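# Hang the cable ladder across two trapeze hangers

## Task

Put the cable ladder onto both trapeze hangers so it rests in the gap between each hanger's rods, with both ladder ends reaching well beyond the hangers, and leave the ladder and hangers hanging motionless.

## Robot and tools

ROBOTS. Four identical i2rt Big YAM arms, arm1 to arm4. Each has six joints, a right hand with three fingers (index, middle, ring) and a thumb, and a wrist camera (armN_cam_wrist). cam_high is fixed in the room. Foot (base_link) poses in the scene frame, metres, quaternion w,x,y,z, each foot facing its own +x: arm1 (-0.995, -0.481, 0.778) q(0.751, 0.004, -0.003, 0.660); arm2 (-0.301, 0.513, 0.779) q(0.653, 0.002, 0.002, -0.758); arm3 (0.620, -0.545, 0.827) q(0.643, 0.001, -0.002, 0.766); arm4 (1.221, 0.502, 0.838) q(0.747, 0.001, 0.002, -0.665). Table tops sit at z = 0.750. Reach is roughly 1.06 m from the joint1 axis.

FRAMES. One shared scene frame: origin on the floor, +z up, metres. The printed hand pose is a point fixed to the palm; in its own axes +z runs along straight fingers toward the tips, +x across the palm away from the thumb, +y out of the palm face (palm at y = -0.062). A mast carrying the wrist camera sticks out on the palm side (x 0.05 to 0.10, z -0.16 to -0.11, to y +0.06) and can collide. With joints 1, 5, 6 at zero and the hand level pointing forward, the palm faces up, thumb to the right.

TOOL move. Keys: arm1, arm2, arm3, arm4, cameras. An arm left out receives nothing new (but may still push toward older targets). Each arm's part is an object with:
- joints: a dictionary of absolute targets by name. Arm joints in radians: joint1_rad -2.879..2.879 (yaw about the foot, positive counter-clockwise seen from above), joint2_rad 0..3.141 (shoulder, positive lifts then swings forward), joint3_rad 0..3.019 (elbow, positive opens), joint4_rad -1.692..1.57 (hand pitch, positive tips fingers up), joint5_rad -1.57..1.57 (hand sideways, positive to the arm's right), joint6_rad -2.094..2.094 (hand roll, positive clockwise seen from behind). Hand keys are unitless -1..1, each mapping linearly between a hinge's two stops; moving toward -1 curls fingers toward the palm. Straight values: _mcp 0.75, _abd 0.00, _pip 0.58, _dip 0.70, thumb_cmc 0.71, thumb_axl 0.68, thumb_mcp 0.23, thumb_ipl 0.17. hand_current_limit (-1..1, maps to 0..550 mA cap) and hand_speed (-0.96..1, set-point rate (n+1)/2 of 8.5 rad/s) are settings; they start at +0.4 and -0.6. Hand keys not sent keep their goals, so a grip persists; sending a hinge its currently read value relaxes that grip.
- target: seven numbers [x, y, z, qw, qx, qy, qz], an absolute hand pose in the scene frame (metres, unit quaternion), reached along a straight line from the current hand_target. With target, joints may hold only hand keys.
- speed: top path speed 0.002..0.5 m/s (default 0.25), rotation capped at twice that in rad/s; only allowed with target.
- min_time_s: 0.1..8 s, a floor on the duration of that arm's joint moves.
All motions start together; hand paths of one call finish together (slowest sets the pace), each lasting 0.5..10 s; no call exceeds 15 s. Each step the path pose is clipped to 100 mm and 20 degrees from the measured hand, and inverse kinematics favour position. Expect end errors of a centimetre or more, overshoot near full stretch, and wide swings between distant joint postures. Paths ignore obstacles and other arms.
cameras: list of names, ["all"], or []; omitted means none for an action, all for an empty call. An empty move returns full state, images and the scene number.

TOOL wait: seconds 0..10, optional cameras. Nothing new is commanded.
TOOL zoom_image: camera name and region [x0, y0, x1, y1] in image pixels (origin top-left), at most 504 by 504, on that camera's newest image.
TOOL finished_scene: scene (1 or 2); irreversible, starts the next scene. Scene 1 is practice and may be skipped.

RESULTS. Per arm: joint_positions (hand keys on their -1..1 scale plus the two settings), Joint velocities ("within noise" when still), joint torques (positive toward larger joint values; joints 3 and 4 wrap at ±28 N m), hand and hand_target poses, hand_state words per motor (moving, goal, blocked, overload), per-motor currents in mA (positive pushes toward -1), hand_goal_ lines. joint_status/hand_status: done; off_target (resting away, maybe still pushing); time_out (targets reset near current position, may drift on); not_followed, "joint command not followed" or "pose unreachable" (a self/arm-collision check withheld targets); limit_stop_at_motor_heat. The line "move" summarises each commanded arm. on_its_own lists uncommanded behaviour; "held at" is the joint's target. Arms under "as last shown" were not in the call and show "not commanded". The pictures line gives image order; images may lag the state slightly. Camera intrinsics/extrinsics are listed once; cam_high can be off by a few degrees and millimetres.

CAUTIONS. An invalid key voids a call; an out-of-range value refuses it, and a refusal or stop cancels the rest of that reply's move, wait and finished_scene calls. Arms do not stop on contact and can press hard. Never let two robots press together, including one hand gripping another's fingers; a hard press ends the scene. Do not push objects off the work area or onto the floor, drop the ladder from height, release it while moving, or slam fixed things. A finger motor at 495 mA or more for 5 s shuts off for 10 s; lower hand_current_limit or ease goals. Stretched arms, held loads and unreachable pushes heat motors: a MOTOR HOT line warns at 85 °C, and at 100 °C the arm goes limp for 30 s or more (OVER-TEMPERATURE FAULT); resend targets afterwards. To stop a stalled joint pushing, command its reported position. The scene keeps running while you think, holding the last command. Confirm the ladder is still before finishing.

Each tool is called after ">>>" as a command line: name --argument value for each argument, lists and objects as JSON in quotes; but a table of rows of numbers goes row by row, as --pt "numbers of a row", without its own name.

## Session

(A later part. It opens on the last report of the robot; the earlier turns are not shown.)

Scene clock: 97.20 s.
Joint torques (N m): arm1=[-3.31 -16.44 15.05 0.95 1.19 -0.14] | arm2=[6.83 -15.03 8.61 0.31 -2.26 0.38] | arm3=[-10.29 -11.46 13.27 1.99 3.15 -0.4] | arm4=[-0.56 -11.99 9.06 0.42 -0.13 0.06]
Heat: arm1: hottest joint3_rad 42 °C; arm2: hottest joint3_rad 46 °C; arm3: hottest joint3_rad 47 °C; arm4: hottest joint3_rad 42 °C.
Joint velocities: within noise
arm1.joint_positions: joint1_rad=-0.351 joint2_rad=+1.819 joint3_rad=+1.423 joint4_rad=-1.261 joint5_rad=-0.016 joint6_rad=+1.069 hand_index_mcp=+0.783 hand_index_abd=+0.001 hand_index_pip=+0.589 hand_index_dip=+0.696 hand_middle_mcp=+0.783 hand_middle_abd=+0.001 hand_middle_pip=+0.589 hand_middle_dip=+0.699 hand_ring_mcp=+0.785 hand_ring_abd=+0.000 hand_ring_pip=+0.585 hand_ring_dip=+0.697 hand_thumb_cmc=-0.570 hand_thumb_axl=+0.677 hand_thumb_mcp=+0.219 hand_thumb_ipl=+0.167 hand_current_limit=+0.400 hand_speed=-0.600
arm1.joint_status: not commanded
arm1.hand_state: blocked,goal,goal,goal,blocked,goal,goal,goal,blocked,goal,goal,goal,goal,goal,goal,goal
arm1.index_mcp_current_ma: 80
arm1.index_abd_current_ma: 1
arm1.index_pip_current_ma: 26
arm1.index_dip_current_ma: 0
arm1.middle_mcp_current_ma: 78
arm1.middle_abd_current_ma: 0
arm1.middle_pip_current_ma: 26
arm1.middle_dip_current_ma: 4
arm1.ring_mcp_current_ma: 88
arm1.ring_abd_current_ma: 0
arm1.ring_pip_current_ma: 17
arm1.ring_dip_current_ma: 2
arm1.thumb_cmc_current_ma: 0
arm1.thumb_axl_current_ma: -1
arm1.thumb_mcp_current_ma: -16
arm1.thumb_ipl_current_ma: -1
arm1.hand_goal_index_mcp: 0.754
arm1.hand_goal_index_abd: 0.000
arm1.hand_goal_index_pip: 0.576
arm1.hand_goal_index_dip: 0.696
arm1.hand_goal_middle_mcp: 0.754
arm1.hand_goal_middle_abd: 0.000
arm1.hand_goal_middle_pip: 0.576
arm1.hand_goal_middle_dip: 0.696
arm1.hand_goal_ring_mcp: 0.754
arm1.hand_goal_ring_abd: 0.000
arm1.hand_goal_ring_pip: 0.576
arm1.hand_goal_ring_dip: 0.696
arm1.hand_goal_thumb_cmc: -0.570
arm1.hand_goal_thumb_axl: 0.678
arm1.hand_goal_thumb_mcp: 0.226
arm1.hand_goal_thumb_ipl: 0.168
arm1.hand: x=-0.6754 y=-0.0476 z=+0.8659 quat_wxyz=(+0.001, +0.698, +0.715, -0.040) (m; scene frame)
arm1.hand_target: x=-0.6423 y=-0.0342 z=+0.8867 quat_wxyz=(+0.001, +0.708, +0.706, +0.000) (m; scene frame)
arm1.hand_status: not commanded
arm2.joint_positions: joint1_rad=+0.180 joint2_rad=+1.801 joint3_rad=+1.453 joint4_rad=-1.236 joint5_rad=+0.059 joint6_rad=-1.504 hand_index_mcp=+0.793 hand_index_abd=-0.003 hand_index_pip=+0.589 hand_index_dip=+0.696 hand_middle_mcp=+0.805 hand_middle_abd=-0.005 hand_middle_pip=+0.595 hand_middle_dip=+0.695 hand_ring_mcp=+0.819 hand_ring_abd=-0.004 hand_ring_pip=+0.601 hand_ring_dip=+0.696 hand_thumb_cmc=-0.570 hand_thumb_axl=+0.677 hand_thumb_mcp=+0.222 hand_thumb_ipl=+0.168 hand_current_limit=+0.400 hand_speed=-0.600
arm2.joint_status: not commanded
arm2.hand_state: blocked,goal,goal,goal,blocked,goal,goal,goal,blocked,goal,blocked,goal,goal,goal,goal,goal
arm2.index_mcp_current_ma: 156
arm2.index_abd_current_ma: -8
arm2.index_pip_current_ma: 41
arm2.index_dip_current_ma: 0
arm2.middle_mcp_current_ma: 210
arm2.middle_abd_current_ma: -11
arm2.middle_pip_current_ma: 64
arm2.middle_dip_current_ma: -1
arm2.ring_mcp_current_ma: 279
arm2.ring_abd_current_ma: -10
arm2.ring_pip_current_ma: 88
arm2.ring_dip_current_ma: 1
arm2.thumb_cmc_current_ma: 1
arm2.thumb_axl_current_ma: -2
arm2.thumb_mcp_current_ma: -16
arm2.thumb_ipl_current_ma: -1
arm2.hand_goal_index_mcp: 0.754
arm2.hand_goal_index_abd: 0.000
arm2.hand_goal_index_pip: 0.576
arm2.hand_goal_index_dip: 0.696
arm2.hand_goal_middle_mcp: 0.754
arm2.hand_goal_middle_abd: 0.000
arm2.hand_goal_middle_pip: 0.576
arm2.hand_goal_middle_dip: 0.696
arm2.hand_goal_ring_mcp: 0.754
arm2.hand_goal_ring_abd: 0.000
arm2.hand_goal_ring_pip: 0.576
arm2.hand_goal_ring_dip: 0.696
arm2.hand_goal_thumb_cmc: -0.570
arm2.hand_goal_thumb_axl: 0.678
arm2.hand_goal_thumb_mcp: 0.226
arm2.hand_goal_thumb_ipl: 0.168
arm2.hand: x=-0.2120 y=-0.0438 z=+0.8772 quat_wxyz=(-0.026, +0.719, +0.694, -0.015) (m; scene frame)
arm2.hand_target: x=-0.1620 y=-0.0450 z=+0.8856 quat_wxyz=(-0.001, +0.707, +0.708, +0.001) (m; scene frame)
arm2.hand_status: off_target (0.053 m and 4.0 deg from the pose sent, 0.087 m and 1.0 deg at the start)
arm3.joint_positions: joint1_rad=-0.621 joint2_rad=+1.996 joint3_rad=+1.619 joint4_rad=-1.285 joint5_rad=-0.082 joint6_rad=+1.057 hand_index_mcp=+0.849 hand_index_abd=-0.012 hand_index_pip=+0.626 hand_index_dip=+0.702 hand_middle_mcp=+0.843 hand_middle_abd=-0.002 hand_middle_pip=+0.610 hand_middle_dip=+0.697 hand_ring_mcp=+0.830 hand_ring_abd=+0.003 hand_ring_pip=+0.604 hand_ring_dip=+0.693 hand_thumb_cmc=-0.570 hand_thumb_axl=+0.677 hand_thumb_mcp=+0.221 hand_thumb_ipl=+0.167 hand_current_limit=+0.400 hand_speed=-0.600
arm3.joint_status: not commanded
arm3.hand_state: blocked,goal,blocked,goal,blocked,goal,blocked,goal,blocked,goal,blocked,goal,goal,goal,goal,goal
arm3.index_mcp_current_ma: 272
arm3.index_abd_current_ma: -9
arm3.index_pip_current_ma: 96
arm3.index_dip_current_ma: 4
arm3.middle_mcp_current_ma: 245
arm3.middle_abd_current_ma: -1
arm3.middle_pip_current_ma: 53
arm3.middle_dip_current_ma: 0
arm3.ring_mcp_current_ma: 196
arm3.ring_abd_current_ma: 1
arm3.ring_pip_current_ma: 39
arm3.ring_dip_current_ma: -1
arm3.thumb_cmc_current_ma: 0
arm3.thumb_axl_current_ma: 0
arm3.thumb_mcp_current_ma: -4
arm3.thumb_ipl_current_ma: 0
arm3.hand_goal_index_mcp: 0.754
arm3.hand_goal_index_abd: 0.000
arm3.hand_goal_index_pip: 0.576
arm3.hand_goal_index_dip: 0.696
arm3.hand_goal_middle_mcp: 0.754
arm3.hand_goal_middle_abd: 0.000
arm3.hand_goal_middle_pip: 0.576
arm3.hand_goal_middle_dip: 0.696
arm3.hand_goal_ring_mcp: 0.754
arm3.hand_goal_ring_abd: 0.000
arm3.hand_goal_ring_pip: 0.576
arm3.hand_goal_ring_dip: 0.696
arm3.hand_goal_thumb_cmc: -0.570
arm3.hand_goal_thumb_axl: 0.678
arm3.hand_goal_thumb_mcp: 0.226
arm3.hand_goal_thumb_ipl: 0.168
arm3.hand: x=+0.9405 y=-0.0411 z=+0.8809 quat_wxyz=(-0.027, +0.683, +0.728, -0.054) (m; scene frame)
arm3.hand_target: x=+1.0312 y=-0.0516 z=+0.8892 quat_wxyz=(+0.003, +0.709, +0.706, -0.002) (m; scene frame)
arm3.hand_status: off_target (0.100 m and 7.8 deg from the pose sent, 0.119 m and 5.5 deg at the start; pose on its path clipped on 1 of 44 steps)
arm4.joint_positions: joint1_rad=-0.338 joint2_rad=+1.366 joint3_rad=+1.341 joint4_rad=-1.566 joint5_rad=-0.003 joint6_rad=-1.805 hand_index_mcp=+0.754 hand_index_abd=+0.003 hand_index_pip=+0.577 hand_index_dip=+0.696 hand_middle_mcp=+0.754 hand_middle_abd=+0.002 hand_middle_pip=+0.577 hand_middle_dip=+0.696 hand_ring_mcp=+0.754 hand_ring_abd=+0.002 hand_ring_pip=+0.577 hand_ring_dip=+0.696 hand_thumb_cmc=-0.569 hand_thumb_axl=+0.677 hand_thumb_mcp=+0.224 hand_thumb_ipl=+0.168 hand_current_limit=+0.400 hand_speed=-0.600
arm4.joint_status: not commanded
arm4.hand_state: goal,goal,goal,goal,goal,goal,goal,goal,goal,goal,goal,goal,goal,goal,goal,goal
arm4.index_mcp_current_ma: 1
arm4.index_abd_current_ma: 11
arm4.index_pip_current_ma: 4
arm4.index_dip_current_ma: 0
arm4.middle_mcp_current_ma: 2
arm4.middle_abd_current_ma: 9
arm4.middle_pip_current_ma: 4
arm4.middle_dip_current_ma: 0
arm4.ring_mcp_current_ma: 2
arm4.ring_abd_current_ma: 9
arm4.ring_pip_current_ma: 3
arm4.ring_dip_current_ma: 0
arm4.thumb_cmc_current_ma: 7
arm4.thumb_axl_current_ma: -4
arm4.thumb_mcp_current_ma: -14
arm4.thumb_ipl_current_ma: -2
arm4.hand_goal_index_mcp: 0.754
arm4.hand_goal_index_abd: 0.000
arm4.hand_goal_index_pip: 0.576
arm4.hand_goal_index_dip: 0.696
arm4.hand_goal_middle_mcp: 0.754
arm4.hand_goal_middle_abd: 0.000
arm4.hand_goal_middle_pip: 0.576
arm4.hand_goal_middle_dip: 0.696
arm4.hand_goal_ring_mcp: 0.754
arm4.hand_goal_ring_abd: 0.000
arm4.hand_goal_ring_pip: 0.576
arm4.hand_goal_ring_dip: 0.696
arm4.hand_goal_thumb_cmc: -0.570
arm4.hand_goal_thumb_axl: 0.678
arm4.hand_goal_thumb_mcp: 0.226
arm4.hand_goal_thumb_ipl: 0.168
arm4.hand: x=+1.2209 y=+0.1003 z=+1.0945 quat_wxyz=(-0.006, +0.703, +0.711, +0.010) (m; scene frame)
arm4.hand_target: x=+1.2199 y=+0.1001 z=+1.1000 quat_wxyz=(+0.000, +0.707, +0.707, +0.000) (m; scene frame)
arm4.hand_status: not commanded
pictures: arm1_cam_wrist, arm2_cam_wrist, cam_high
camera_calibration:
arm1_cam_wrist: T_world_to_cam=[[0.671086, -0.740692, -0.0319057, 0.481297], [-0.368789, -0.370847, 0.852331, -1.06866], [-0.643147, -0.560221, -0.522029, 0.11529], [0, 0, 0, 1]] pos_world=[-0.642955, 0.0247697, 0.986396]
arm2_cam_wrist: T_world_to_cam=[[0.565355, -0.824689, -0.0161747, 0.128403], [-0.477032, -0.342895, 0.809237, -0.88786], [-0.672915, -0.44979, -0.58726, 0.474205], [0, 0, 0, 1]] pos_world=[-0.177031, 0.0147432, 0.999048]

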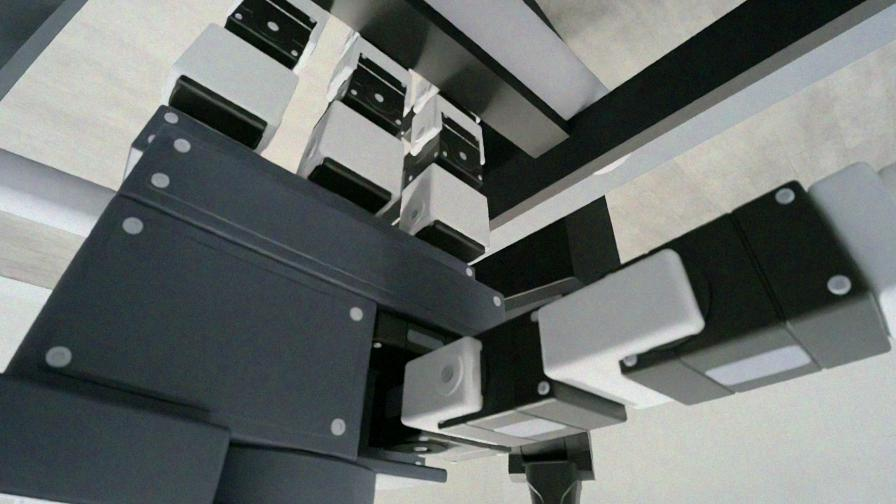

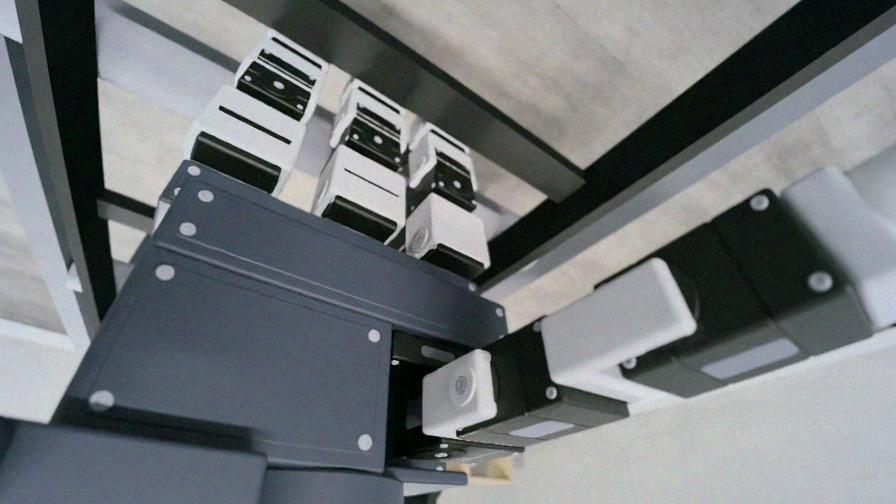

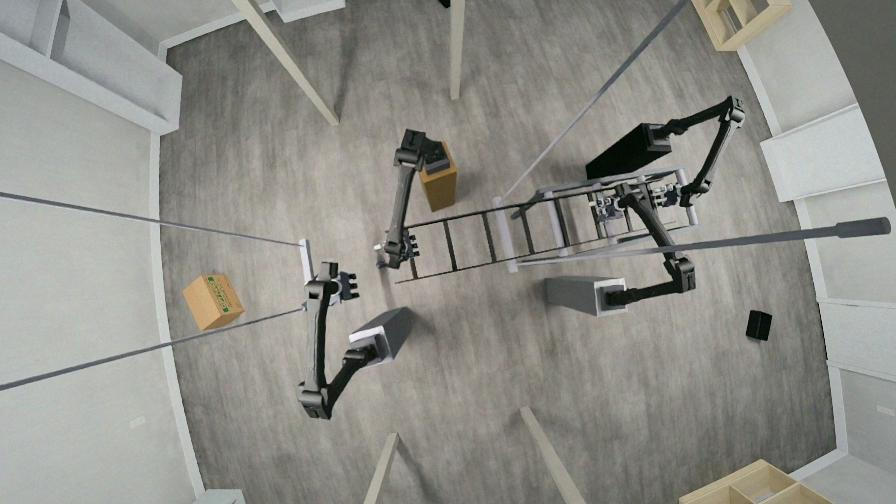

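>>> move --arm1 '{"target": [-0.70, -0.035, 1.0, 0, 0.7071, 0.7071, 0], "speed": 0.2}' --arm2 '{"target": [-0.12, -0.048, 0.895, 0, 0.7071, 0.7071, 0], "speed": 0.1}' --arm3 '{"target": [1.06, -0.04, 0.895, 0, 0.7071, 0.7071, 0], "speed": 0.09}'

Scene clock: 99.73 s.
Joint torques (N m): arm1=[-0.79 -16.79 14.49 -0.57 0.34 0.04] | arm2=[5.13 -14.8 10.82 -0.42 -1.56 0.24] | arm3=[-6.83 -13.39 12.97 1.31 1.96 -0.2] | arm4=[-0.56 -11.93 9.07 0.44 -0.12 0.05]
Heat: arm1: hottest joint3_rad 42 °C; arm2: hottest joint3_rad 46 °C; arm3: hottest joint3_rad 48 °C; arm4: hottest joint3_rad 42 °C.
move: arm1 off_target; arm2 off_target; arm3 off_target
Joint velocities: within noise
arm1.joint_positions: joint1_rad=-0.290 joint2_rad=+1.697 joint3_rad=+1.559 joint4_rad=-1.483 joint5_rad=+0.002 joint6_rad=+1.147 hand_index_mcp=+0.754 hand_index_abd=-0.002 hand_index_pip=+0.578 hand_index_dip=+0.697 hand_middle_mcp=+0.754 hand_middle_abd=-0.003 hand_middle_pip=+0.578 hand_middle_dip=+0.699 hand_ring_mcp=+0.755 hand_ring_abd=-0.003 hand_ring_pip=+0.578 hand_ring_dip=+0.697 hand_thumb_cmc=-0.570 hand_thumb_axl=+0.677 hand_thumb_mcp=+0.219 hand_thumb_ipl=+0.167 hand_current_limit=+0.400 hand_speed=-0.600
arm1.joint_status: not commanded
arm1.hand_state: goal,goal,goal,goal,goal,goal,goal,goal,goal,goal,goal,goal,goal,goal,goal,goal
arm1.index_mcp_current_ma: 0
arm1.index_abd_current_ma: -2
arm1.index_pip_current_ma: 3
arm1.index_dip_current_ma: 0
arm1.middle_mcp_current_ma: 0
arm1.middle_abd_current_ma: -4
arm1.middle_pip_current_ma: 3
arm1.middle_dip_current_ma: 4
arm1.ring_mcp_current_ma: 0
arm1.ring_abd_current_ma: -4
arm1.ring_pip_current_ma: 3
arm1.ring_dip_current_ma: 2
arm1.thumb_cmc_current_ma: 0
arm1.thumb_axl_current_ma: -1
arm1.thumb_mcp_current_ma: -16
arm1.thumb_ipl_current_ma: -1
arm1.hand_goal_index_mcp: 0.754
arm1.hand_goal_index_abd: 0.000
arm1.hand_goal_index_pip: 0.576
arm1.hand_goal_index_dip: 0.696
arm1.hand_goal_middle_mcp: 0.754
arm1.hand_goal_middle_abd: 0.000
arm1.hand_goal_middle_pip: 0.576
arm1.hand_goal_middle_dip: 0.696
arm1.hand_goal_ring_mcp: 0.754
arm1.hand_goal_ring_abd: 0.000
arm1.hand_goal_ring_pip: 0.576
arm1.hand_goal_ring_dip: 0.696
arm1.hand_goal_thumb_cmc: -0.570
arm1.hand_goal_thumb_axl: 0.678
arm1.hand_goal_thumb_mcp: 0.226
arm1.hand_goal_thumb_ipl: 0.168
arm1.hand: x=-0.7044 y=-0.0463 z=+0.9792 quat_wxyz=(+0.006, +0.705, +0.709, -0.020) (m; scene frame)
arm1.hand_target: x=-0.7003 y=-0.0359 z=+0.9999 quat_wxyz=(+0.000, +0.707, +0.707, +0.000) (m; scene frame)
arm1.hand_status: off_target (0.024 m and 2.4 deg from the pose sent, 0.137 m and 4.8 deg at the start)
arm2.joint_positions: joint1_rad=+0.278 joint2_rad=+1.801 joint3_rad=+1.457 joint4_rad=-1.244 joint5_rad=+0.040 joint6_rad=-1.412 hand_index_mcp=+0.800 hand_index_abd=+0.006 hand_index_pip=+0.593 hand_index_dip=+0.696 hand_middle_mcp=+0.811 hand_middle_abd=+0.007 hand_middle_pip=+0.598 hand_middle_dip=+0.695 hand_ring_mcp=+0.823 hand_ring_abd=+0.007 hand_ring_pip=+0.606 hand_ring_dip=+0.696 hand_thumb_cmc=-0.570 hand_thumb_axl=+0.677 hand_thumb_mcp=+0.222 hand_thumb_ipl=+0.168 hand_current_limit=+0.400 hand_speed=-0.600
arm2.joint_status: not commanded
arm2.hand_state: blocked,goal,goal,goal,blocked,goal,blocked,goal,blocked,goal,blocked,goal,goal,goal,goal,goal
arm2.index_mcp_current_ma: 188
arm2.index_abd_current_ma: 16
arm2.index_pip_current_ma: 55
arm2.index_dip_current_ma: 0
arm2.middle_mcp_current_ma: 241
arm2.middle_abd_current_ma: 18
arm2.middle_pip_current_ma: 76
arm2.middle_dip_current_ma: -1
arm2.ring_mcp_current_ma: 296
arm2.ring_abd_current_ma: 16
arm2.ring_pip_current_ma: 106
arm2.ring_dip_current_ma: 1
arm2.thumb_cmc_current_ma: 1
arm2.thumb_axl_current_ma: -2
arm2.thumb_mcp_current_ma: -16
arm2.thumb_ipl_current_ma: -1
arm2.hand_goal_index_mcp: 0.754
arm2.hand_goal_index_abd: 0.000
arm2.hand_goal_index_pip: 0.576
arm2.hand_goal_index_dip: 0.696
arm2.hand_goal_middle_mcp: 0.754
arm2.hand_goal_middle_abd: 0.000
arm2.hand_goal_middle_pip: 0.576
arm2.hand_goal_middle_dip: 0.696
arm2.hand_goal_ring_mcp: 0.754
arm2.hand_goal_ring_abd: 0.000
arm2.hand_goal_ring_pip: 0.576
arm2.hand_goal_ring_dip: 0.696
arm2.hand_goal_thumb_cmc: -0.570
arm2.hand_goal_thumb_axl: 0.678
arm2.hand_goal_thumb_mcp: 0.226
arm2.hand_goal_thumb_ipl: 0.168
arm2.hand: x=-0.1564 y=-0.0394 z=+0.8799 quat_wxyz=(-0.020, +0.717, +0.696, -0.009) (m; scene frame)
arm2.hand_target: x=-0.1209 y=-0.0459 z=+0.8952 quat_wxyz=(+0.000, +0.707, +0.707, +0.000) (m; scene frame)
arm2.hand_status: off_target (0.040 m and 3.0 deg from the pose sent, 0.094 m and 4.0 deg at the start)
arm3.joint_positions: joint1_rad=-0.693 joint2_rad=+2.051 joint3_rad=+1.709 joint4_rad=-1.312 joint5_rad=-0.049 joint6_rad=+1.004 hand_index_mcp=+0.845 hand_index_abd=-0.010 hand_index_pip=+0.626 hand_index_dip=+0.699 hand_middle_mcp=+0.842 hand_middle_abd=-0.006 hand_middle_pip=+0.610 hand_middle_dip=+0.697 hand_ring_mcp=+0.832 hand_ring_abd=-0.001 hand_ring_pip=+0.607 hand_ring_dip=+0.694 hand_thumb_cmc=-0.570 hand_thumb_axl=+0.677 hand_thumb_mcp=+0.221 hand_thumb_ipl=+0.167 hand_current_limit=+0.400 hand_speed=-0.600
arm3.joint_status: not commanded
arm3.hand_state: blocked,goal,blocked,goal,blocked,goal,blocked,goal,blocked,goal,blocked,goal,goal,goal,goal,goal
arm3.index_mcp_current_ma: 254
arm3.index_abd_current_ma: -7
arm3.index_pip_current_ma: 93
arm3.index_dip_current_ma: 2
arm3.middle_mcp_current_ma: 244
arm3.middle_abd_current_ma: -3
arm3.middle_pip_current_ma: 53
arm3.middle_dip_current_ma: 0
arm3.ring_mcp_current_ma: 201
arm3.ring_abd_current_ma: 0
arm3.ring_pip_current_ma: 46
arm3.ring_dip_current_ma: -1
arm3.thumb_cmc_current_ma: 0
arm3.thumb_axl_current_ma: 0
arm3.thumb_mcp_current_ma: -4
arm3.thumb_ipl_current_ma: 0
arm3.hand_goal_index_mcp: 0.754
arm3.hand_goal_index_abd: 0.000
arm3.hand_goal_index_pip: 0.576
arm3.hand_goal_index_dip: 0.696
arm3.hand_goal_middle_mcp: 0.754
arm3.hand_goal_middle_abd: 0.000
arm3.hand_goal_middle_pip: 0.576
arm3.hand_goal_middle_dip: 0.696
arm3.hand_goal_ring_mcp: 0.754
arm3.hand_goal_ring_abd: 0.000
arm3.hand_goal_ring_pip: 0.576
arm3.hand_goal_ring_dip: 0.696
arm3.hand_goal_thumb_cmc: -0.570
arm3.hand_goal_thumb_axl: 0.678
arm3.hand_goal_thumb_mcp: 0.226
arm3.hand_goal_thumb_ipl: 0.168
arm3.hand: x=+0.9939 y=-0.0430 z=+0.8832 quat_wxyz=(-0.015, +0.690, +0.722, -0.045) (m; scene frame)
arm3.hand_target: x=+1.0559 y=-0.0458 z=+0.8973 quat_wxyz=(+0.002, +0.708, +0.706, +0.000) (m; scene frame)
arm3.hand_status: off_target (0.067 m and 6.0 deg from the pose sent, 0.120 m and 7.8 deg at the start; pose on its path clipped on 8 of 48 steps)
arm4: as last shown
pictures: none

>>> move --arm1 '{"target": [-0.60, -0.035, 1.02, 0, 0.7071, 0.7071, 0], "speed": 0.2}' --arm2 '{"target": [-0.055, -0.048, 0.89, 0, 0.7071, 0.7071, 0], "speed": 0.1}' --arm3 '{"target": [1.12, -0.04, 0.89, 0, 0.7071, 0.7071, 0], "speed": 0.09}'

Scene clock: 101.47 s.
Joint torques (N m): arm1=[-1.03 -18.61 15.82 -0.4 0.27 -0.14] | arm2=[8.64 -14.04 11.32 0.25 -2.96 0.39] | arm3=[-9.23 -13.51 14.12 2.43 2.67 -0.32] | arm4=[-0.5 -11.99 9.1 0.4 -0.12 0.06]
Heat: arm1: hottest joint3_rad 43 °C; arm2: hottest joint3_rad 46 °C; arm3: hottest joint3_rad 49 °C; arm4: hottest joint3_rad 42 °C.
move: arm1 off_target; arm2 off_target; arm3 off_target
Joint velocities: within noise
arm1.joint_positions: joint1_rad=-0.447 joint2_rad=+1.818 joint3_rad=+1.774 joint4_rad=-1.581 joint5_rad=+0.006 joint6_rad=+1.002 hand_index_mcp=+0.754 hand_index_abd=-0.002 hand_index_pip=+0.578 hand_index_dip=+0.697 hand_middle_mcp=+0.754 hand_middle_abd=-0.003 hand_middle_pip=+0.578 hand_middle_dip=+0.699 hand_ring_mcp=+0.754 hand_ring_abd=-0.003 hand_ring_pip=+0.578 hand_ring_dip=+0.697 hand_thumb_cmc=-0.570 hand_thumb_axl=+0.677 hand_thumb_mcp=+0.219 hand_thumb_ipl=+0.167 hand_current_limit=+0.400 hand_speed=-0.600
arm1.joint_status: not commanded
arm1.hand_state: goal,goal,goal,goal,goal,goal,goal,goal,goal,goal,goal,goal,goal,goal,goal,goal
arm1.index_mcp_current_ma: 0
arm1.index_abd_current_ma: -2
arm1.index_pip_current_ma: 3
arm1.index_dip_current_ma: 0
arm1.middle_mcp_current_ma: 0
arm1.middle_abd_current_ma: -4
arm1.middle_pip_current_ma: 3
arm1.middle_dip_current_ma: 4
arm1.ring_mcp_current_ma: 0
arm1.ring_abd_current_ma: -3
arm1.ring_pip_current_ma: 2
arm1.ring_dip_current_ma: 2
arm1.thumb_cmc_current_ma: 0
arm1.thumb_axl_current_ma: -1
arm1.thumb_mcp_current_ma: -16
arm1.thumb_ipl_current_ma: -1
arm1.hand_goal_index_mcp: 0.754
arm1.hand_goal_index_abd: 0.000
arm1.hand_goal_index_pip: 0.576
arm1.hand_goal_index_dip: 0.696
arm1.hand_goal_middle_mcp: 0.754
arm1.hand_goal_middle_abd: 0.000
arm1.hand_goal_middle_pip: 0.576
arm1.hand_goal_middle_dip: 0.696
arm1.hand_goal_ring_mcp: 0.754
arm1.hand_goal_ring_abd: 0.000
arm1.hand_goal_ring_pip: 0.576
arm1.hand_goal_ring_dip: 0.696
arm1.hand_goal_thumb_cmc: -0.570
arm1.hand_goal_thumb_axl: 0.678
arm1.hand_goal_thumb_mcp: 0.226
arm1.hand_goal_thumb_ipl: 0.168
arm1.hand: x=-0.6100 y=-0.0471 z=+0.9976 quat_wxyz=(+0.005, +0.709, +0.705, -0.023) (m; scene frame)
arm1.hand_target: x=-0.6007 y=-0.0361 z=+1.0201 quat_wxyz=(+0.000, +0.707, +0.707, +0.001) (m; scene frame)
arm1.hand_status: off_target (0.027 m and 2.7 deg from the pose sent, 0.113 m and 2.4 deg at the start)
arm2.joint_positions: joint1_rad=+0.353 joint2_rad=+1.821 joint3_rad=+1.487 joint4_rad=-1.266 joint5_rad=+0.079 joint6_rad=-1.317 hand_index_mcp=+0.806 hand_index_abd=+0.004 hand_index_pip=+0.593 hand_index_dip=+0.695 hand_middle_mcp=+0.821 hand_middle_abd=+0.008 hand_middle_pip=+0.603 hand_middle_dip=+0.695 hand_ring_mcp=+0.838 hand_ring_abd=+0.008 hand_ring_pip=+0.613 hand_ring_dip=+0.696 hand_thumb_cmc=-0.570 hand_thumb_axl=+0.677 hand_thumb_mcp=+0.222 hand_thumb_ipl=+0.168 hand_current_limit=+0.400 hand_speed=-0.600
arm2.joint_status: not commanded
arm2.hand_state: blocked,goal,goal,goal,blocked,goal,blocked,goal,blocked,goal,blocked,goal,goal,goal,goal,goal
arm2.index_mcp_current_ma: 213
arm2.index_abd_current_ma: 9
arm2.index_pip_current_ma: 56
arm2.index_dip_current_ma: -3
arm2.middle_mcp_current_ma: 286
arm2.middle_abd_current_ma: 20
arm2.middle_pip_current_ma: 97
arm2.middle_dip_current_ma: -1
arm2.ring_mcp_current_ma: 373
arm2.ring_abd_current_ma: 22
arm2.ring_pip_current_ma: 136
arm2.ring_dip_current_ma: 1
arm2.thumb_cmc_current_ma: 1
arm2.thumb_axl_current_ma: -2
arm2.thumb_mcp_current_ma: -16
arm2.thumb_ipl_current_ma: -1
arm2.hand_goal_index_mcp: 0.754
arm2.hand_goal_index_abd: 0.000
arm2.hand_goal_index_pip: 0.576
arm2.hand_goal_index_dip: 0.696
arm2.hand_goal_middle_mcp: 0.754
arm2.hand_goal_middle_abd: 0.000
arm2.hand_goal_middle_pip: 0.576
arm2.hand_goal_middle_dip: 0.696
arm2.hand_goal_ring_mcp: 0.754
arm2.hand_goal_ring_abd: 0.000
arm2.hand_goal_ring_pip: 0.576
arm2.hand_goal_ring_dip: 0.696
arm2.hand_goal_thumb_cmc: -0.570
arm2.hand_goal_thumb_axl: 0.678
arm2.hand_goal_thumb_mcp: 0.226
arm2.hand_goal_thumb_ipl: 0.168
arm2.hand: x=-0.1238 y=-0.0415 z=+0.8776 quat_wxyz=(-0.035, +0.723, +0.689, -0.023) (m; scene frame)
arm2.hand_target: x=-0.0584 y=-0.0422 z=+0.8911 quat_wxyz=(-0.001, +0.706, +0.708, +0.001) (m; scene frame)
arm2.hand_status: off_target (0.070 m and 5.5 deg from the pose sent, 0.102 m and 3.0 deg at the start)
arm3.joint_positions: joint1_rad=-0.740 joint2_rad=+2.120 joint3_rad=+1.827 joint4_rad=-1.394 joint5_rad=-0.067 joint6_rad=+0.947 hand_index_mcp=+0.845 hand_index_abd=-0.005 hand_index_pip=+0.626 hand_index_dip=+0.702 hand_middle_mcp=+0.842 hand_middle_abd=+0.002 hand_middle_pip=+0.610 hand_middle_dip=+0.697 hand_ring_mcp=+0.833 hand_ring_abd=+0.006 hand_ring_pip=+0.607 hand_ring_dip=+0.692 hand_thumb_cmc=-0.570 hand_thumb_axl=+0.677 hand_thumb_mcp=+0.221 hand_thumb_ipl=+0.167 hand_current_limit=+0.400 hand_speed=-0.600
arm3.joint_status: not commanded
arm3.hand_state: blocked,goal,blocked,goal,blocked,goal,blocked,goal,blocked,goal,blocked,goal,goal,goal,goal,goal
arm3.index_mcp_current_ma: 254
arm3.index_abd_current_ma: -2
arm3.index_pip_current_ma: 93
arm3.index_dip_current_ma: 4
arm3.middle_mcp_current_ma: 244
arm3.middle_abd_current_ma: 1
arm3.middle_pip_current_ma: 53
arm3.middle_dip_current_ma: 0
arm3.ring_mcp_current_ma: 205
arm3.ring_abd_current_ma: 3
arm3.ring_pip_current_ma: 46
arm3.ring_dip_current_ma: -2
arm3.thumb_cmc_current_ma: 0
arm3.thumb_axl_current_ma: 0
arm3.thumb_mcp_current_ma: -4
arm3.thumb_ipl_current_ma: 0
arm3.hand_goal_index_mcp: 0.754
arm3.hand_goal_index_abd: 0.000
arm3.hand_goal_index_pip: 0.576
arm3.hand_goal_index_dip: 0.696
arm3.hand_goal_middle_mcp: 0.754
arm3.hand_goal_middle_abd: 0.000
arm3.hand_goal_middle_pip: 0.576
arm3.hand_goal_middle_dip: 0.696
arm3.hand_goal_ring_mcp: 0.754
arm3.hand_goal_ring_abd: 0.000
arm3.hand_goal_ring_pip: 0.576
arm3.hand_goal_ring_dip: 0.696
arm3.hand_goal_thumb_cmc: -0.570
arm3.hand_goal_thumb_axl: 0.678
arm3.hand_goal_thumb_mcp: 0.226
arm3.hand_goal_thumb_ipl: 0.168
arm3.hand: x=+1.0251 y=-0.0394 z=+0.8822 quat_wxyz=(-0.023, +0.686, +0.724, -0.061) (m; scene frame)
arm3.hand_target: x=+1.1113 y=-0.0513 z=+0.8944 quat_wxyz=(+0.003, +0.709, +0.705, -0.001) (m; scene frame)
arm3.hand_status: off_target (0.095 m and 8.1 deg from the pose sent, 0.126 m and 6.0 deg at the start)
arm4: as last shown
pictures: none

>>> move --arm1 '{"target": [-0.592, -0.03, 0.89, 0, 0.7071, 0.7071, 0], "speed": 0.2}' --cameras '["arm1_cam_wrist"]'

Scene clock: 105.97 s.
Joint torques (N m): arm1=[-1.79 -20.37 10.09 0.68 0.33 -0.16] | arm2=[6.42 -14.62 10.74 0.27 -2.25 0.24] | arm3=[-7.82 -14.62 12.9 2.17 2.15 -0.25] | arm4=[-0.5 -11.99 9.07 0.42 -0.12 0.05]
Heat: arm1: hottest joint3_rad 43 °C; arm2: hottest joint3_rad 46 °C; arm3: hottest joint3_rad 51 °C; arm4: hottest joint3_rad 42 °C.
move: arm1 off_target
Joint velocities: within noise
arm1.joint_positions: joint1_rad=-0.448 joint2_rad=+1.910 joint3_rad=+1.595 joint4_rad=-1.292 joint5_rad=+0.004 joint6_rad=+0.993 hand_index_mcp=+0.754 hand_index_abd=-0.002 hand_index_pip=+0.578 hand_index_dip=+0.697 hand_middle_mcp=+0.755 hand_middle_abd=-0.003 hand_middle_pip=+0.578 hand_middle_dip=+0.699 hand_ring_mcp=+0.755 hand_ring_abd=-0.002 hand_ring_pip=+0.578 hand_ring_dip=+0.698 hand_thumb_cmc=-0.570 hand_thumb_axl=+0.677 hand_thumb_mcp=+0.219 hand_thumb_ipl=+0.167 hand_current_limit=+0.400 hand_speed=-0.600
arm1.joint_status: not commanded
arm1.hand_state: goal,goal,goal,goal,goal,goal,goal,goal,goal,goal,goal,goal,goal,goal,goal,goal
arm1.index_mcp_current_ma: 0
arm1.index_abd_current_ma: -2
arm1.index_pip_current_ma: 3
arm1.index_dip_current_ma: 0
arm1.middle_mcp_current_ma: 1
arm1.middle_abd_current_ma: -3
arm1.middle_pip_current_ma: 3
arm1.middle_dip_current_ma: 4
arm1.ring_mcp_current_ma: 1
arm1.ring_abd_current_ma: -2
arm1.ring_pip_current_ma: 3
arm1.ring_dip_current_ma: 3
arm1.thumb_cmc_current_ma: 0
arm1.thumb_axl_current_ma: -1
arm1.thumb_mcp_current_ma: -16
arm1.thumb_ipl_current_ma: -1
arm1.hand_goal_index_mcp: 0.754
arm1.hand_goal_index_abd: 0.000
arm1.hand_goal_index_pip: 0.576
arm1.hand_goal_index_dip: 0.696
arm1.hand_goal_middle_mcp: 0.754
arm1.hand_goal_middle_abd: 0.000
arm1.hand_goal_middle_pip: 0.576
arm1.hand_goal_middle_dip: 0.696
arm1.hand_goal_ring_mcp: 0.754
arm1.hand_goal_ring_abd: 0.000
arm1.hand_goal_ring_pip: 0.576
arm1.hand_goal_ring_dip: 0.696
arm1.hand_goal_thumb_cmc: -0.570
arm1.hand_goal_thumb_axl: 0.678
arm1.hand_goal_thumb_mcp: 0.226
arm1.hand_goal_thumb_ipl: 0.168
arm1.hand: x=-0.6005 y=-0.0306 z=+0.8804 quat_wxyz=(+0.002, +0.706, +0.708, -0.015) (m; scene frame)
arm1.hand_target: x=-0.5921 y=-0.0301 z=+0.8901 quat_wxyz=(+0.000, +0.707, +0.707, +0.000) (m; scene frame)
arm1.hand_status: off_target (0.013 m and 1.7 deg from the pose sent, 0.110 m and 2.7 deg at the start)
arm2, arm3, arm4: as last shown
arm2.joint_positions: joint1_rad=+0.374 joint2_rad=+1.827 joint3_rad=+1.495 joint4_rad=-1.266 joint5_rad=+0.060 joint6_rad=-1.301 hand_index_mcp=+0.806 hand_index_abd=+0.005 hand_index_pip=+0.594 hand_index_dip=+0.695 hand_middle_mcp=+0.821 hand_middle_abd=+0.010 hand_middle_pip=+0.603 hand_middle_dip=+0.695 hand_ring_mcp=+0.837 hand_ring_abd=+0.009 hand_ring_pip=+0.613 hand_ring_dip=+0.696 hand_thumb_cmc=-0.570 hand_thumb_axl=+0.677 hand_thumb_mcp=+0.222 hand_thumb_ipl=+0.168 hand_current_limit=+0.400 hand_speed=-0.600
arm2.index_abd_current_ma: 11
arm2.index_pip_current_ma: 58
arm2.middle_abd_current_ma: 25
arm2.ring_mcp_current_ma: 368
arm2.ring_abd_current_ma: 23
arm2.hand: x=-0.1082 y=-0.0408 z=+0.8787 quat_wxyz=(-0.029, +0.722, +0.691, -0.016) (m; scene frame)
arm2.hand_target: x=-0.0586 y=-0.0423 z=+0.8910 quat_wxyz=(-0.001, +0.706, +0.708, +0.001) (m; scene frame)
arm3.joint_positions: joint1_rad=-0.758 joint2_rad=+2.130 joint3_rad=+1.844 joint4_rad=-1.384 joint5_rad=-0.052 joint6_rad=+0.936 hand_index_mcp=+0.845 hand_index_abd=-0.007 hand_index_pip=+0.626 hand_index_dip=+0.701 hand_middle_mcp=+0.842 hand_middle_abd=-0.004 hand_middle_pip=+0.610 hand_middle_dip=+0.697 hand_ring_mcp=+0.833 hand_ring_abd=-0.002 hand_ring_pip=+0.607 hand_ring_dip=+0.694 hand_thumb_cmc=-0.570 hand_thumb_axl=+0.677 hand_thumb_mcp=+0.221 hand_thumb_ipl=+0.167 hand_current_limit=+0.400 hand_speed=-0.600
arm3.index_abd_current_ma: -4
arm3.index_dip_current_ma: 3
arm3.middle_abd_current_ma: -2
arm3.ring_abd_current_ma: -1
arm3.ring_dip_current_ma: -1
arm3.hand: x=+1.0410 y=-0.0406 z=+0.8833 quat_wxyz=(-0.018, +0.689, +0.723, -0.052) (m; scene frame)
arm3.hand_target: x=+1.1113 y=-0.0511 z=+0.8944 quat_wxyz=(+0.003, +0.709, +0.706, -0.001) (m; scene frame)
pictures: arm1_cam_wrist
camera_calibration:
arm1_cam_wrist: T_world_to_cam=[[0.657407, -0.752816, -0.0329084, 0.436333], [-0.407978, -0.39231, 0.824407, -1.04668], [-0.633537, -0.528545, -0.56504, 0.225117], [0, 0, 0, 1]] pos_world=[-0.57125, 0.0368414, 1.00445]

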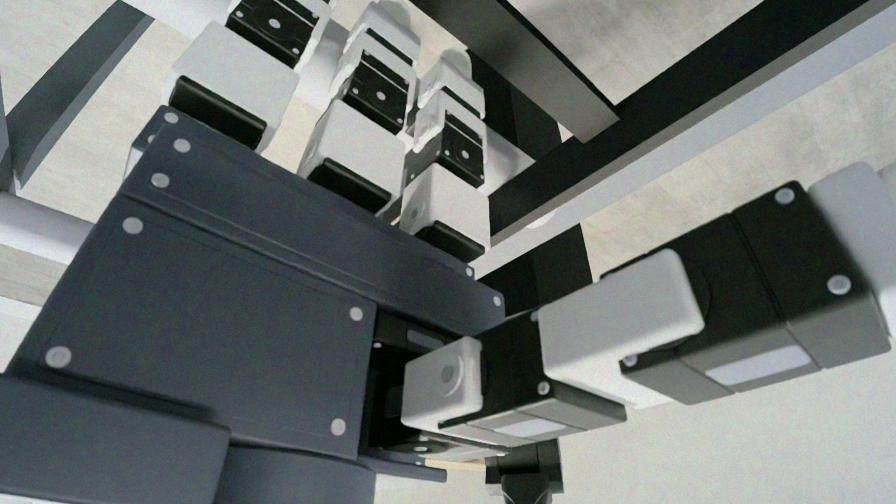

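>>> move --arm3 '{"target": [1.02, -0.045, 1.03, 0, 0.7071, 0.7071, 0], "speed": 0.25}'

>>> move --arm3 '{"target": [0.54, -0.045, 1.03, 0, 0.7071, 0.7071, 0], "speed": 0.35}' --arm4 '{"target": [1.10, 0.02, 1.06, 0, 0.7071, 0.7071, 0], "speed": 0.2}' --cameras '["arm3_cam_wrist", "arm4_cam_wrist", "cam_high"]'

>>> zoom_image --camera "cam_high" --region '[350, 160, 620, 310]'

Scene clock: 107.90 s.
Joint torques (N m): arm1=[-1.38 -20.25 10.18 0.68 0.34 -0.11] | arm2=[8.18 -14.8 10.66 0.59 -3.05 0.24] | arm3=[-0.91 -13.51 10.77 -0.17 0.27 0.11] | arm4=[-0.62 -11.93 9.06 0.4 -0.12 0.06]
Heat: arm1: hottest joint3_rad 43 °C; arm2: hottest joint3_rad 47 °C; arm3: hottest joint3_rad 51 °C; arm4: hottest joint3_rad 42 °C.
move: arm3 done
Joint velocities: within noise
arm1, arm2, arm4: as last shown
arm1.joint_positions: joint1_rad=-0.448 joint2_rad=+1.910 joint3_rad=+1.595 joint4_rad=-1.292 joint5_rad=+0.003 joint6_rad=+0.990 hand_index_mcp=+0.755 hand_index_abd=-0.002 hand_index_pip=+0.578 hand_index_dip=+0.697 hand_middle_mcp=+0.755 hand_middle_abd=-0.001 hand_middle_pip=+0.578 hand_middle_dip=+0.699 hand_ring_mcp=+0.755 hand_ring_abd=-0.001 hand_ring_pip=+0.578 hand_ring_dip=+0.698 hand_thumb_cmc=-0.570 hand_thumb_axl=+0.677 hand_thumb_mcp=+0.219 hand_thumb_ipl=+0.167 hand_current_limit=+0.400 hand_speed=-0.600
arm1.index_mcp_current_ma: 1
arm1.middle_abd_current_ma: -1
arm1.ring_abd_current_ma: -1
arm1.ring_dip_current_ma: 2
arm1.hand: x=-0.6006 y=-0.0303 z=+0.8803 quat_wxyz=(+0.001, +0.705, +0.709, -0.015) (m; scene frame)
arm2.joint_positions: joint1_rad=+0.357 joint2_rad=+1.828 joint3_rad=+1.495 joint4_rad=-1.275 joint5_rad=+0.082 joint6_rad=-1.301 hand_index_mcp=+0.818 hand_index_abd=+0.003 hand_index_pip=+0.598 hand_index_dip=+0.694 hand_middle_mcp=+0.835 hand_middle_abd=+0.010 hand_middle_pip=+0.611 hand_middle_dip=+0.696 hand_ring_mcp=+0.860 hand_ring_abd=+0.010 hand_ring_pip=+0.615 hand_ring_dip=+0.697 hand_thumb_cmc=-0.570 hand_thumb_axl=+0.677 hand_thumb_mcp=+0.222 hand_thumb_ipl=+0.168 hand_current_limit=+0.400 hand_speed=-0.600
arm2.hand_state: blocked,goal,blocked,goal,blocked,goal,blocked,goal,blocked,goal,blocked,goal,goal,goal,goal,goal
arm2.index_mcp_current_ma: 274
arm2.index_abd_current_ma: 7
arm2.index_pip_current_ma: 74
arm2.index_dip_current_ma: -5
arm2.middle_mcp_current_ma: 356
arm2.middle_abd_current_ma: 27
arm2.middle_pip_current_ma: 127
arm2.middle_dip_current_ma: 1
arm2.ring_mcp_current_ma: 385
arm2.ring_abd_current_ma: 25
arm2.ring_pip_current_ma: 143
arm2.ring_dip_current_ma: 3
arm2.hand: x=-0.1223 y=-0.0427 z=+0.8761 quat_wxyz=(-0.039, +0.727, +0.685, -0.023) (m; scene frame)
arm2.hand_target: x=-0.0585 y=-0.0422 z=+0.8910 quat_wxyz=(-0.001, +0.706, +0.708, +0.001) (m; scene frame)
arm3.joint_positions: joint1_rad=-0.718 joint2_rad=+1.942 joint3_rad=+1.920 joint4_rad=-1.552 joint5_rad=-0.002 joint6_rad=+1.018 hand_index_mcp=+0.755 hand_index_abd=-0.004 hand_index_pip=+0.578 hand_index_dip=+0.699 hand_middle_mcp=+0.755 hand_middle_abd=-0.004 hand_middle_pip=+0.578 hand_middle_dip=+0.698 hand_ring_mcp=+0.755 hand_ring_abd=-0.003 hand_ring_pip=+0.578 hand_ring_dip=+0.698 hand_thumb_cmc=-0.570 hand_thumb_axl=+0.677 hand_thumb_mcp=+0.221 hand_thumb_ipl=+0.167 hand_current_limit=+0.400 hand_speed=-0.600
arm3.joint_status: not commanded
arm3.hand_state: goal,goal,goal,goal,goal,goal,goal,goal,goal,goal,goal,goal,goal,goal,goal,goal
arm3.index_mcp_current_ma: 0
arm3.index_abd_current_ma: -1
arm3.index_pip_current_ma: 1
arm3.index_dip_current_ma: 1
arm3.middle_mcp_current_ma: 0
arm3.middle_abd_current_ma: -1
arm3.middle_pip_current_ma: 1
arm3.middle_dip_current_ma: 1
arm3.ring_mcp_current_ma: 0
arm3.ring_abd_current_ma: -1
arm3.ring_pip_current_ma: 1
arm3.ring_dip_current_ma: 1
arm3.thumb_cmc_current_ma: 0
arm3.thumb_axl_current_ma: 0
arm3.thumb_mcp_current_ma: -4
arm3.thumb_ipl_current_ma: 0
arm3.hand_goal_index_mcp: 0.754
arm3.hand_goal_index_abd: 0.000
arm3.hand_goal_index_pip: 0.576
arm3.hand_goal_index_dip: 0.696
arm3.hand_goal_middle_mcp: 0.754
arm3.hand_goal_middle_abd: 0.000
arm3.hand_goal_middle_pip: 0.576
arm3.hand_goal_middle_dip: 0.696
arm3.hand_goal_ring_mcp: 0.754
arm3.hand_goal_ring_abd: 0.000
arm3.hand_goal_ring_pip: 0.576
arm3.hand_goal_ring_dip: 0.696
arm3.hand_goal_thumb_cmc: -0.570
arm3.hand_goal_thumb_axl: 0.678
arm3.hand_goal_thumb_mcp: 0.226
arm3.hand_goal_thumb_ipl: 0.168
arm3.hand: x=+1.0174 y=-0.0518 z=+1.0315 quat_wxyz=(-0.002, +0.704, +0.710, +0.000) (m; scene frame)
arm3.hand_target: x=+1.0198 y=-0.0451 z=+1.0300 quat_wxyz=(+0.000, +0.707, +0.707, +0.000) (m; scene frame)
arm3.hand_status: done (0.007 m and 0.5 deg from the pose sent, 0.148 m and 6.8 deg at the start)
pictures: none

Scene clock: 110.20 s.
Joint torques (N m): arm1=[-1.85 -20.31 10.18 0.51 0.36 -0.1] | arm2=[8.18 -14.68 10.63 0.58 -3.06 0.23] | arm3=[-1.26 -11.63 11.99 -0.23 0.23 0.12] | arm4=[-0.85 -13.22 12.75 0.24 -0.14 -0.15]
Heat: arm1: hottest joint3_rad 43 °C; arm2: hottest joint3_rad 47 °C; arm3: hottest joint3_rad 51 °C; arm4: hottest joint3_rad 43 °C.
move: arm3 off_target; arm4 off_target
Joint velocities: within noise
arm1, arm2: as last shown
arm3.joint_positions: joint1_rad=+0.136 joint2_rad=+1.770 joint3_rad=+1.638 joint4_rad=-1.469 joint5_rad=-0.004 joint6_rad=+1.863 hand_index_mcp=+0.753 hand_index_abd=-0.003 hand_index_pip=+0.578 hand_index_dip=+0.699 hand_middle_mcp=+0.753 hand_middle_abd=-0.003 hand_middle_pip=+0.578 hand_middle_dip=+0.698 hand_ring_mcp=+0.753 hand_ring_abd=-0.002 hand_ring_pip=+0.578 hand_ring_dip=+0.698 hand_thumb_cmc=-0.570 hand_thumb_axl=+0.677 hand_thumb_mcp=+0.221 hand_thumb_ipl=+0.167 hand_current_limit=+0.400 hand_speed=-0.600
arm3.joint_status: not commanded
arm3.hand_state: goal,goal,goal,goal,goal,goal,goal,goal,goal,goal,goal,goal,goal,goal,goal,goal
arm3.index_mcp_current_ma: 0
arm3.index_abd_current_ma: -1
arm3.index_pip_current_ma: 1
arm3.index_dip_current_ma: 1
arm3.middle_mcp_current_ma: 0
arm3.middle_abd_current_ma: -1
arm3.middle_pip_current_ma: 1
arm3.middle_dip_current_ma: 1
arm3.ring_mcp_current_ma: 0
arm3.ring_abd_current_ma: -1
arm3.ring_pip_current_ma: 1
arm3.ring_dip_current_ma: 1
arm3.thumb_cmc_current_ma: 0
arm3.thumb_axl_current_ma: 0
arm3.thumb_mcp_current_ma: -4
arm3.thumb_ipl_current_ma: 0
arm3.hand_goal_index_mcp: 0.754
arm3.hand_goal_index_abd: 0.000
arm3.hand_goal_index_pip: 0.576
arm3.hand_goal_index_dip: 0.696
arm3.hand_goal_middle_mcp: 0.754
arm3.hand_goal_middle_abd: 0.000
arm3.hand_goal_middle_pip: 0.576
arm3.hand_goal_middle_dip: 0.696
arm3.hand_goal_ring_mcp: 0.754
arm3.hand_goal_ring_abd: 0.000
arm3.hand_goal_ring_pip: 0.576
arm3.hand_goal_ring_dip: 0.696
arm3.hand_goal_thumb_cmc: -0.570
arm3.hand_goal_thumb_axl: 0.678
arm3.hand_goal_thumb_mcp: 0.226
arm3.hand_goal_thumb_ipl: 0.168
arm3.hand: x=+0.5418 y=-0.0583 z=+1.0201 quat_wxyz=(+0.011, +0.701, +0.713, -0.007) (m; scene frame)
arm3.hand_target: x=+0.5402 y=-0.0456 z=+1.0298 quat_wxyz=(+0.000, +0.707, +0.707, +0.000) (m; scene frame)
arm3.hand_status: off_target (0.017 m and 1.8 deg from the pose sent, 0.477 m and 0.5 deg at the start)
arm4.joint_positions: joint1_rad=-0.535 joint2_rad=+1.626 joint3_rad=+1.529 joint4_rad=-1.490 joint5_rad=-0.003 joint6_rad=-1.983 hand_index_mcp=+0.754 hand_index_abd=+0.003 hand_index_pip=+0.577 hand_index_dip=+0.696 hand_middle_mcp=+0.754 hand_middle_abd=+0.002 hand_middle_pip=+0.577 hand_middle_dip=+0.696 hand_ring_mcp=+0.754 hand_ring_abd=+0.002 hand_ring_pip=+0.577 hand_ring_dip=+0.696 hand_thumb_cmc=-0.569 hand_thumb_axl=+0.677 hand_thumb_mcp=+0.224 hand_thumb_ipl=+0.168 hand_current_limit=+0.400 hand_speed=-0.600
arm4.joint_status: not commanded
arm4.hand_state: goal,goal,goal,goal,goal,goal,goal,goal,goal,goal,goal,goal,goal,goal,goal,goal
arm4.index_mcp_current_ma: 1
arm4.index_abd_current_ma: 11
arm4.index_pip_current_ma: 4
arm4.index_dip_current_ma: 0
arm4.middle_mcp_current_ma: 2
arm4.middle_abd_current_ma: 9
arm4.middle_pip_current_ma: 4
arm4.middle_dip_current_ma: 0
arm4.ring_mcp_current_ma: 2
arm4.ring_abd_current_ma: 9
arm4.ring_pip_current_ma: 3
arm4.ring_dip_current_ma: 0
arm4.thumb_cmc_current_ma: 7
arm4.thumb_axl_current_ma: -4
arm4.thumb_mcp_current_ma: -14
arm4.thumb_ipl_current_ma: -2
arm4.hand_goal_index_mcp: 0.754
arm4.hand_goal_index_abd: 0.000
arm4.hand_goal_index_pip: 0.576
arm4.hand_goal_index_dip: 0.696
arm4.hand_goal_middle_mcp: 0.754
arm4.hand_goal_middle_abd: 0.000
arm4.hand_goal_middle_pip: 0.576
arm4.hand_goal_middle_dip: 0.696
arm4.hand_goal_ring_mcp: 0.754
arm4.hand_goal_ring_abd: 0.000
arm4.hand_goal_ring_pip: 0.576
arm4.hand_goal_ring_dip: 0.696
arm4.hand_goal_thumb_cmc: -0.570
arm4.hand_goal_thumb_axl: 0.678
arm4.hand_goal_thumb_mcp: 0.226
arm4.hand_goal_thumb_ipl: 0.168
arm4.hand: x=+1.1081 y=+0.0330 z=+1.0565 quat_wxyz=(-0.003, +0.709, +0.705, +0.010) (m; scene frame)
arm4.hand_target: x=+1.1003 y=+0.0205 z=+1.0599 quat_wxyz=(+0.000, +0.707, +0.707, +0.000) (m; scene frame)
arm4.hand_status: off_target (0.016 m and 1.3 deg from the pose sent, 0.149 m and 1.5 deg at the start)
pictures: arm3_cam_wrist, arm4_cam_wrist, cam_high
camera_calibration:
arm3_cam_wrist: T_world_to_cam=[[0.660774, -0.748921, 0.0499487, -0.423842], [-0.49594, -0.385681, 0.778006, -0.604289], [-0.563401, -0.538858, -0.626268, 1.03802], [0, 0, 0, 1]] pos_world=[0.565195, 0.00885939, 1.14139]
arm4_cam_wrist: T_world_to_cam=[[0.599255, -0.79893, -0.0510308, -0.544171], [-0.45662, -0.393465, 0.797924, -0.39082], [-0.657565, -0.454858, -0.600594, 1.49341], [0, 0, 0, 1]] pos_world=[1.12965, 0.0907619, 1.18101]

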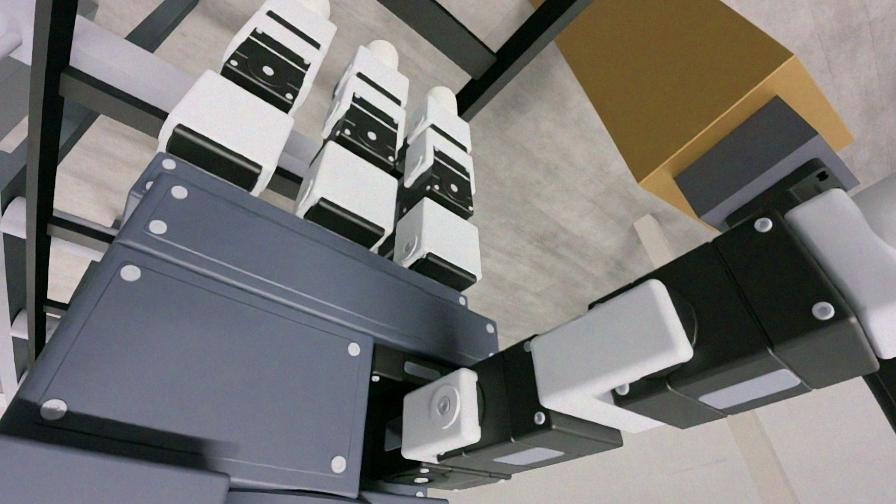

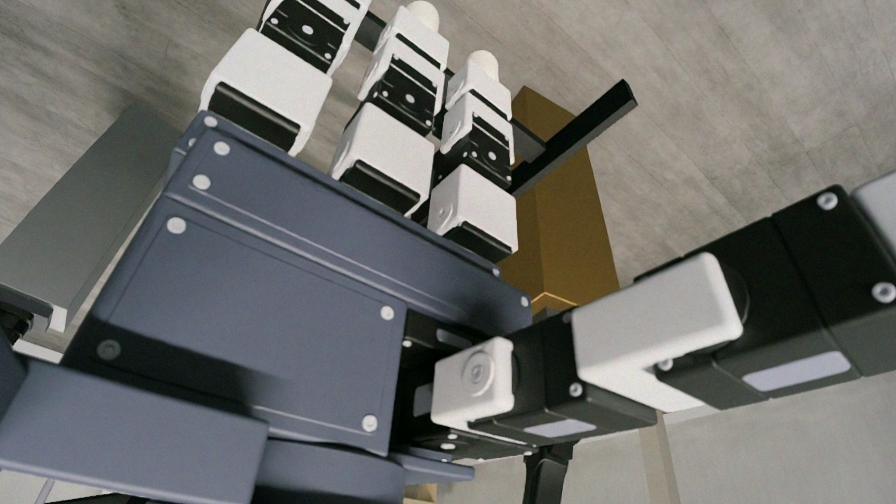

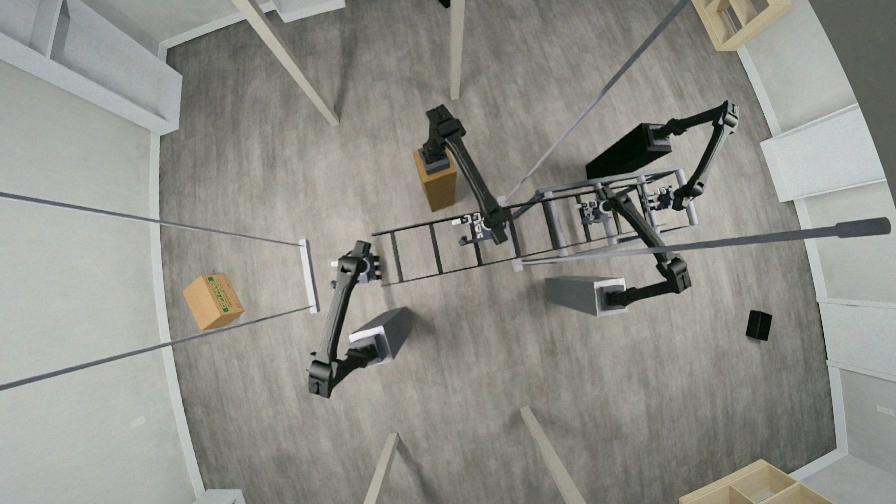

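Scaled by 1.867 from the camera's 896x504 image, which has a finer 1280x720 frame.

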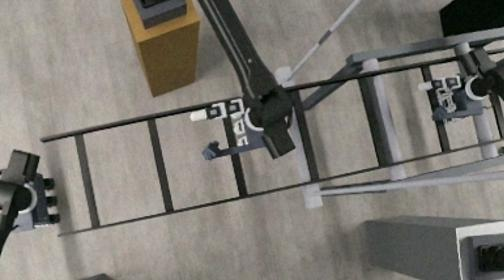

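>>> zoom_image --camera "cam_high" --region '[280, 215, 420, 335]'

Scaled by 3.600 from the camera's 896x504 image, which has a finer 1280x720 frame.

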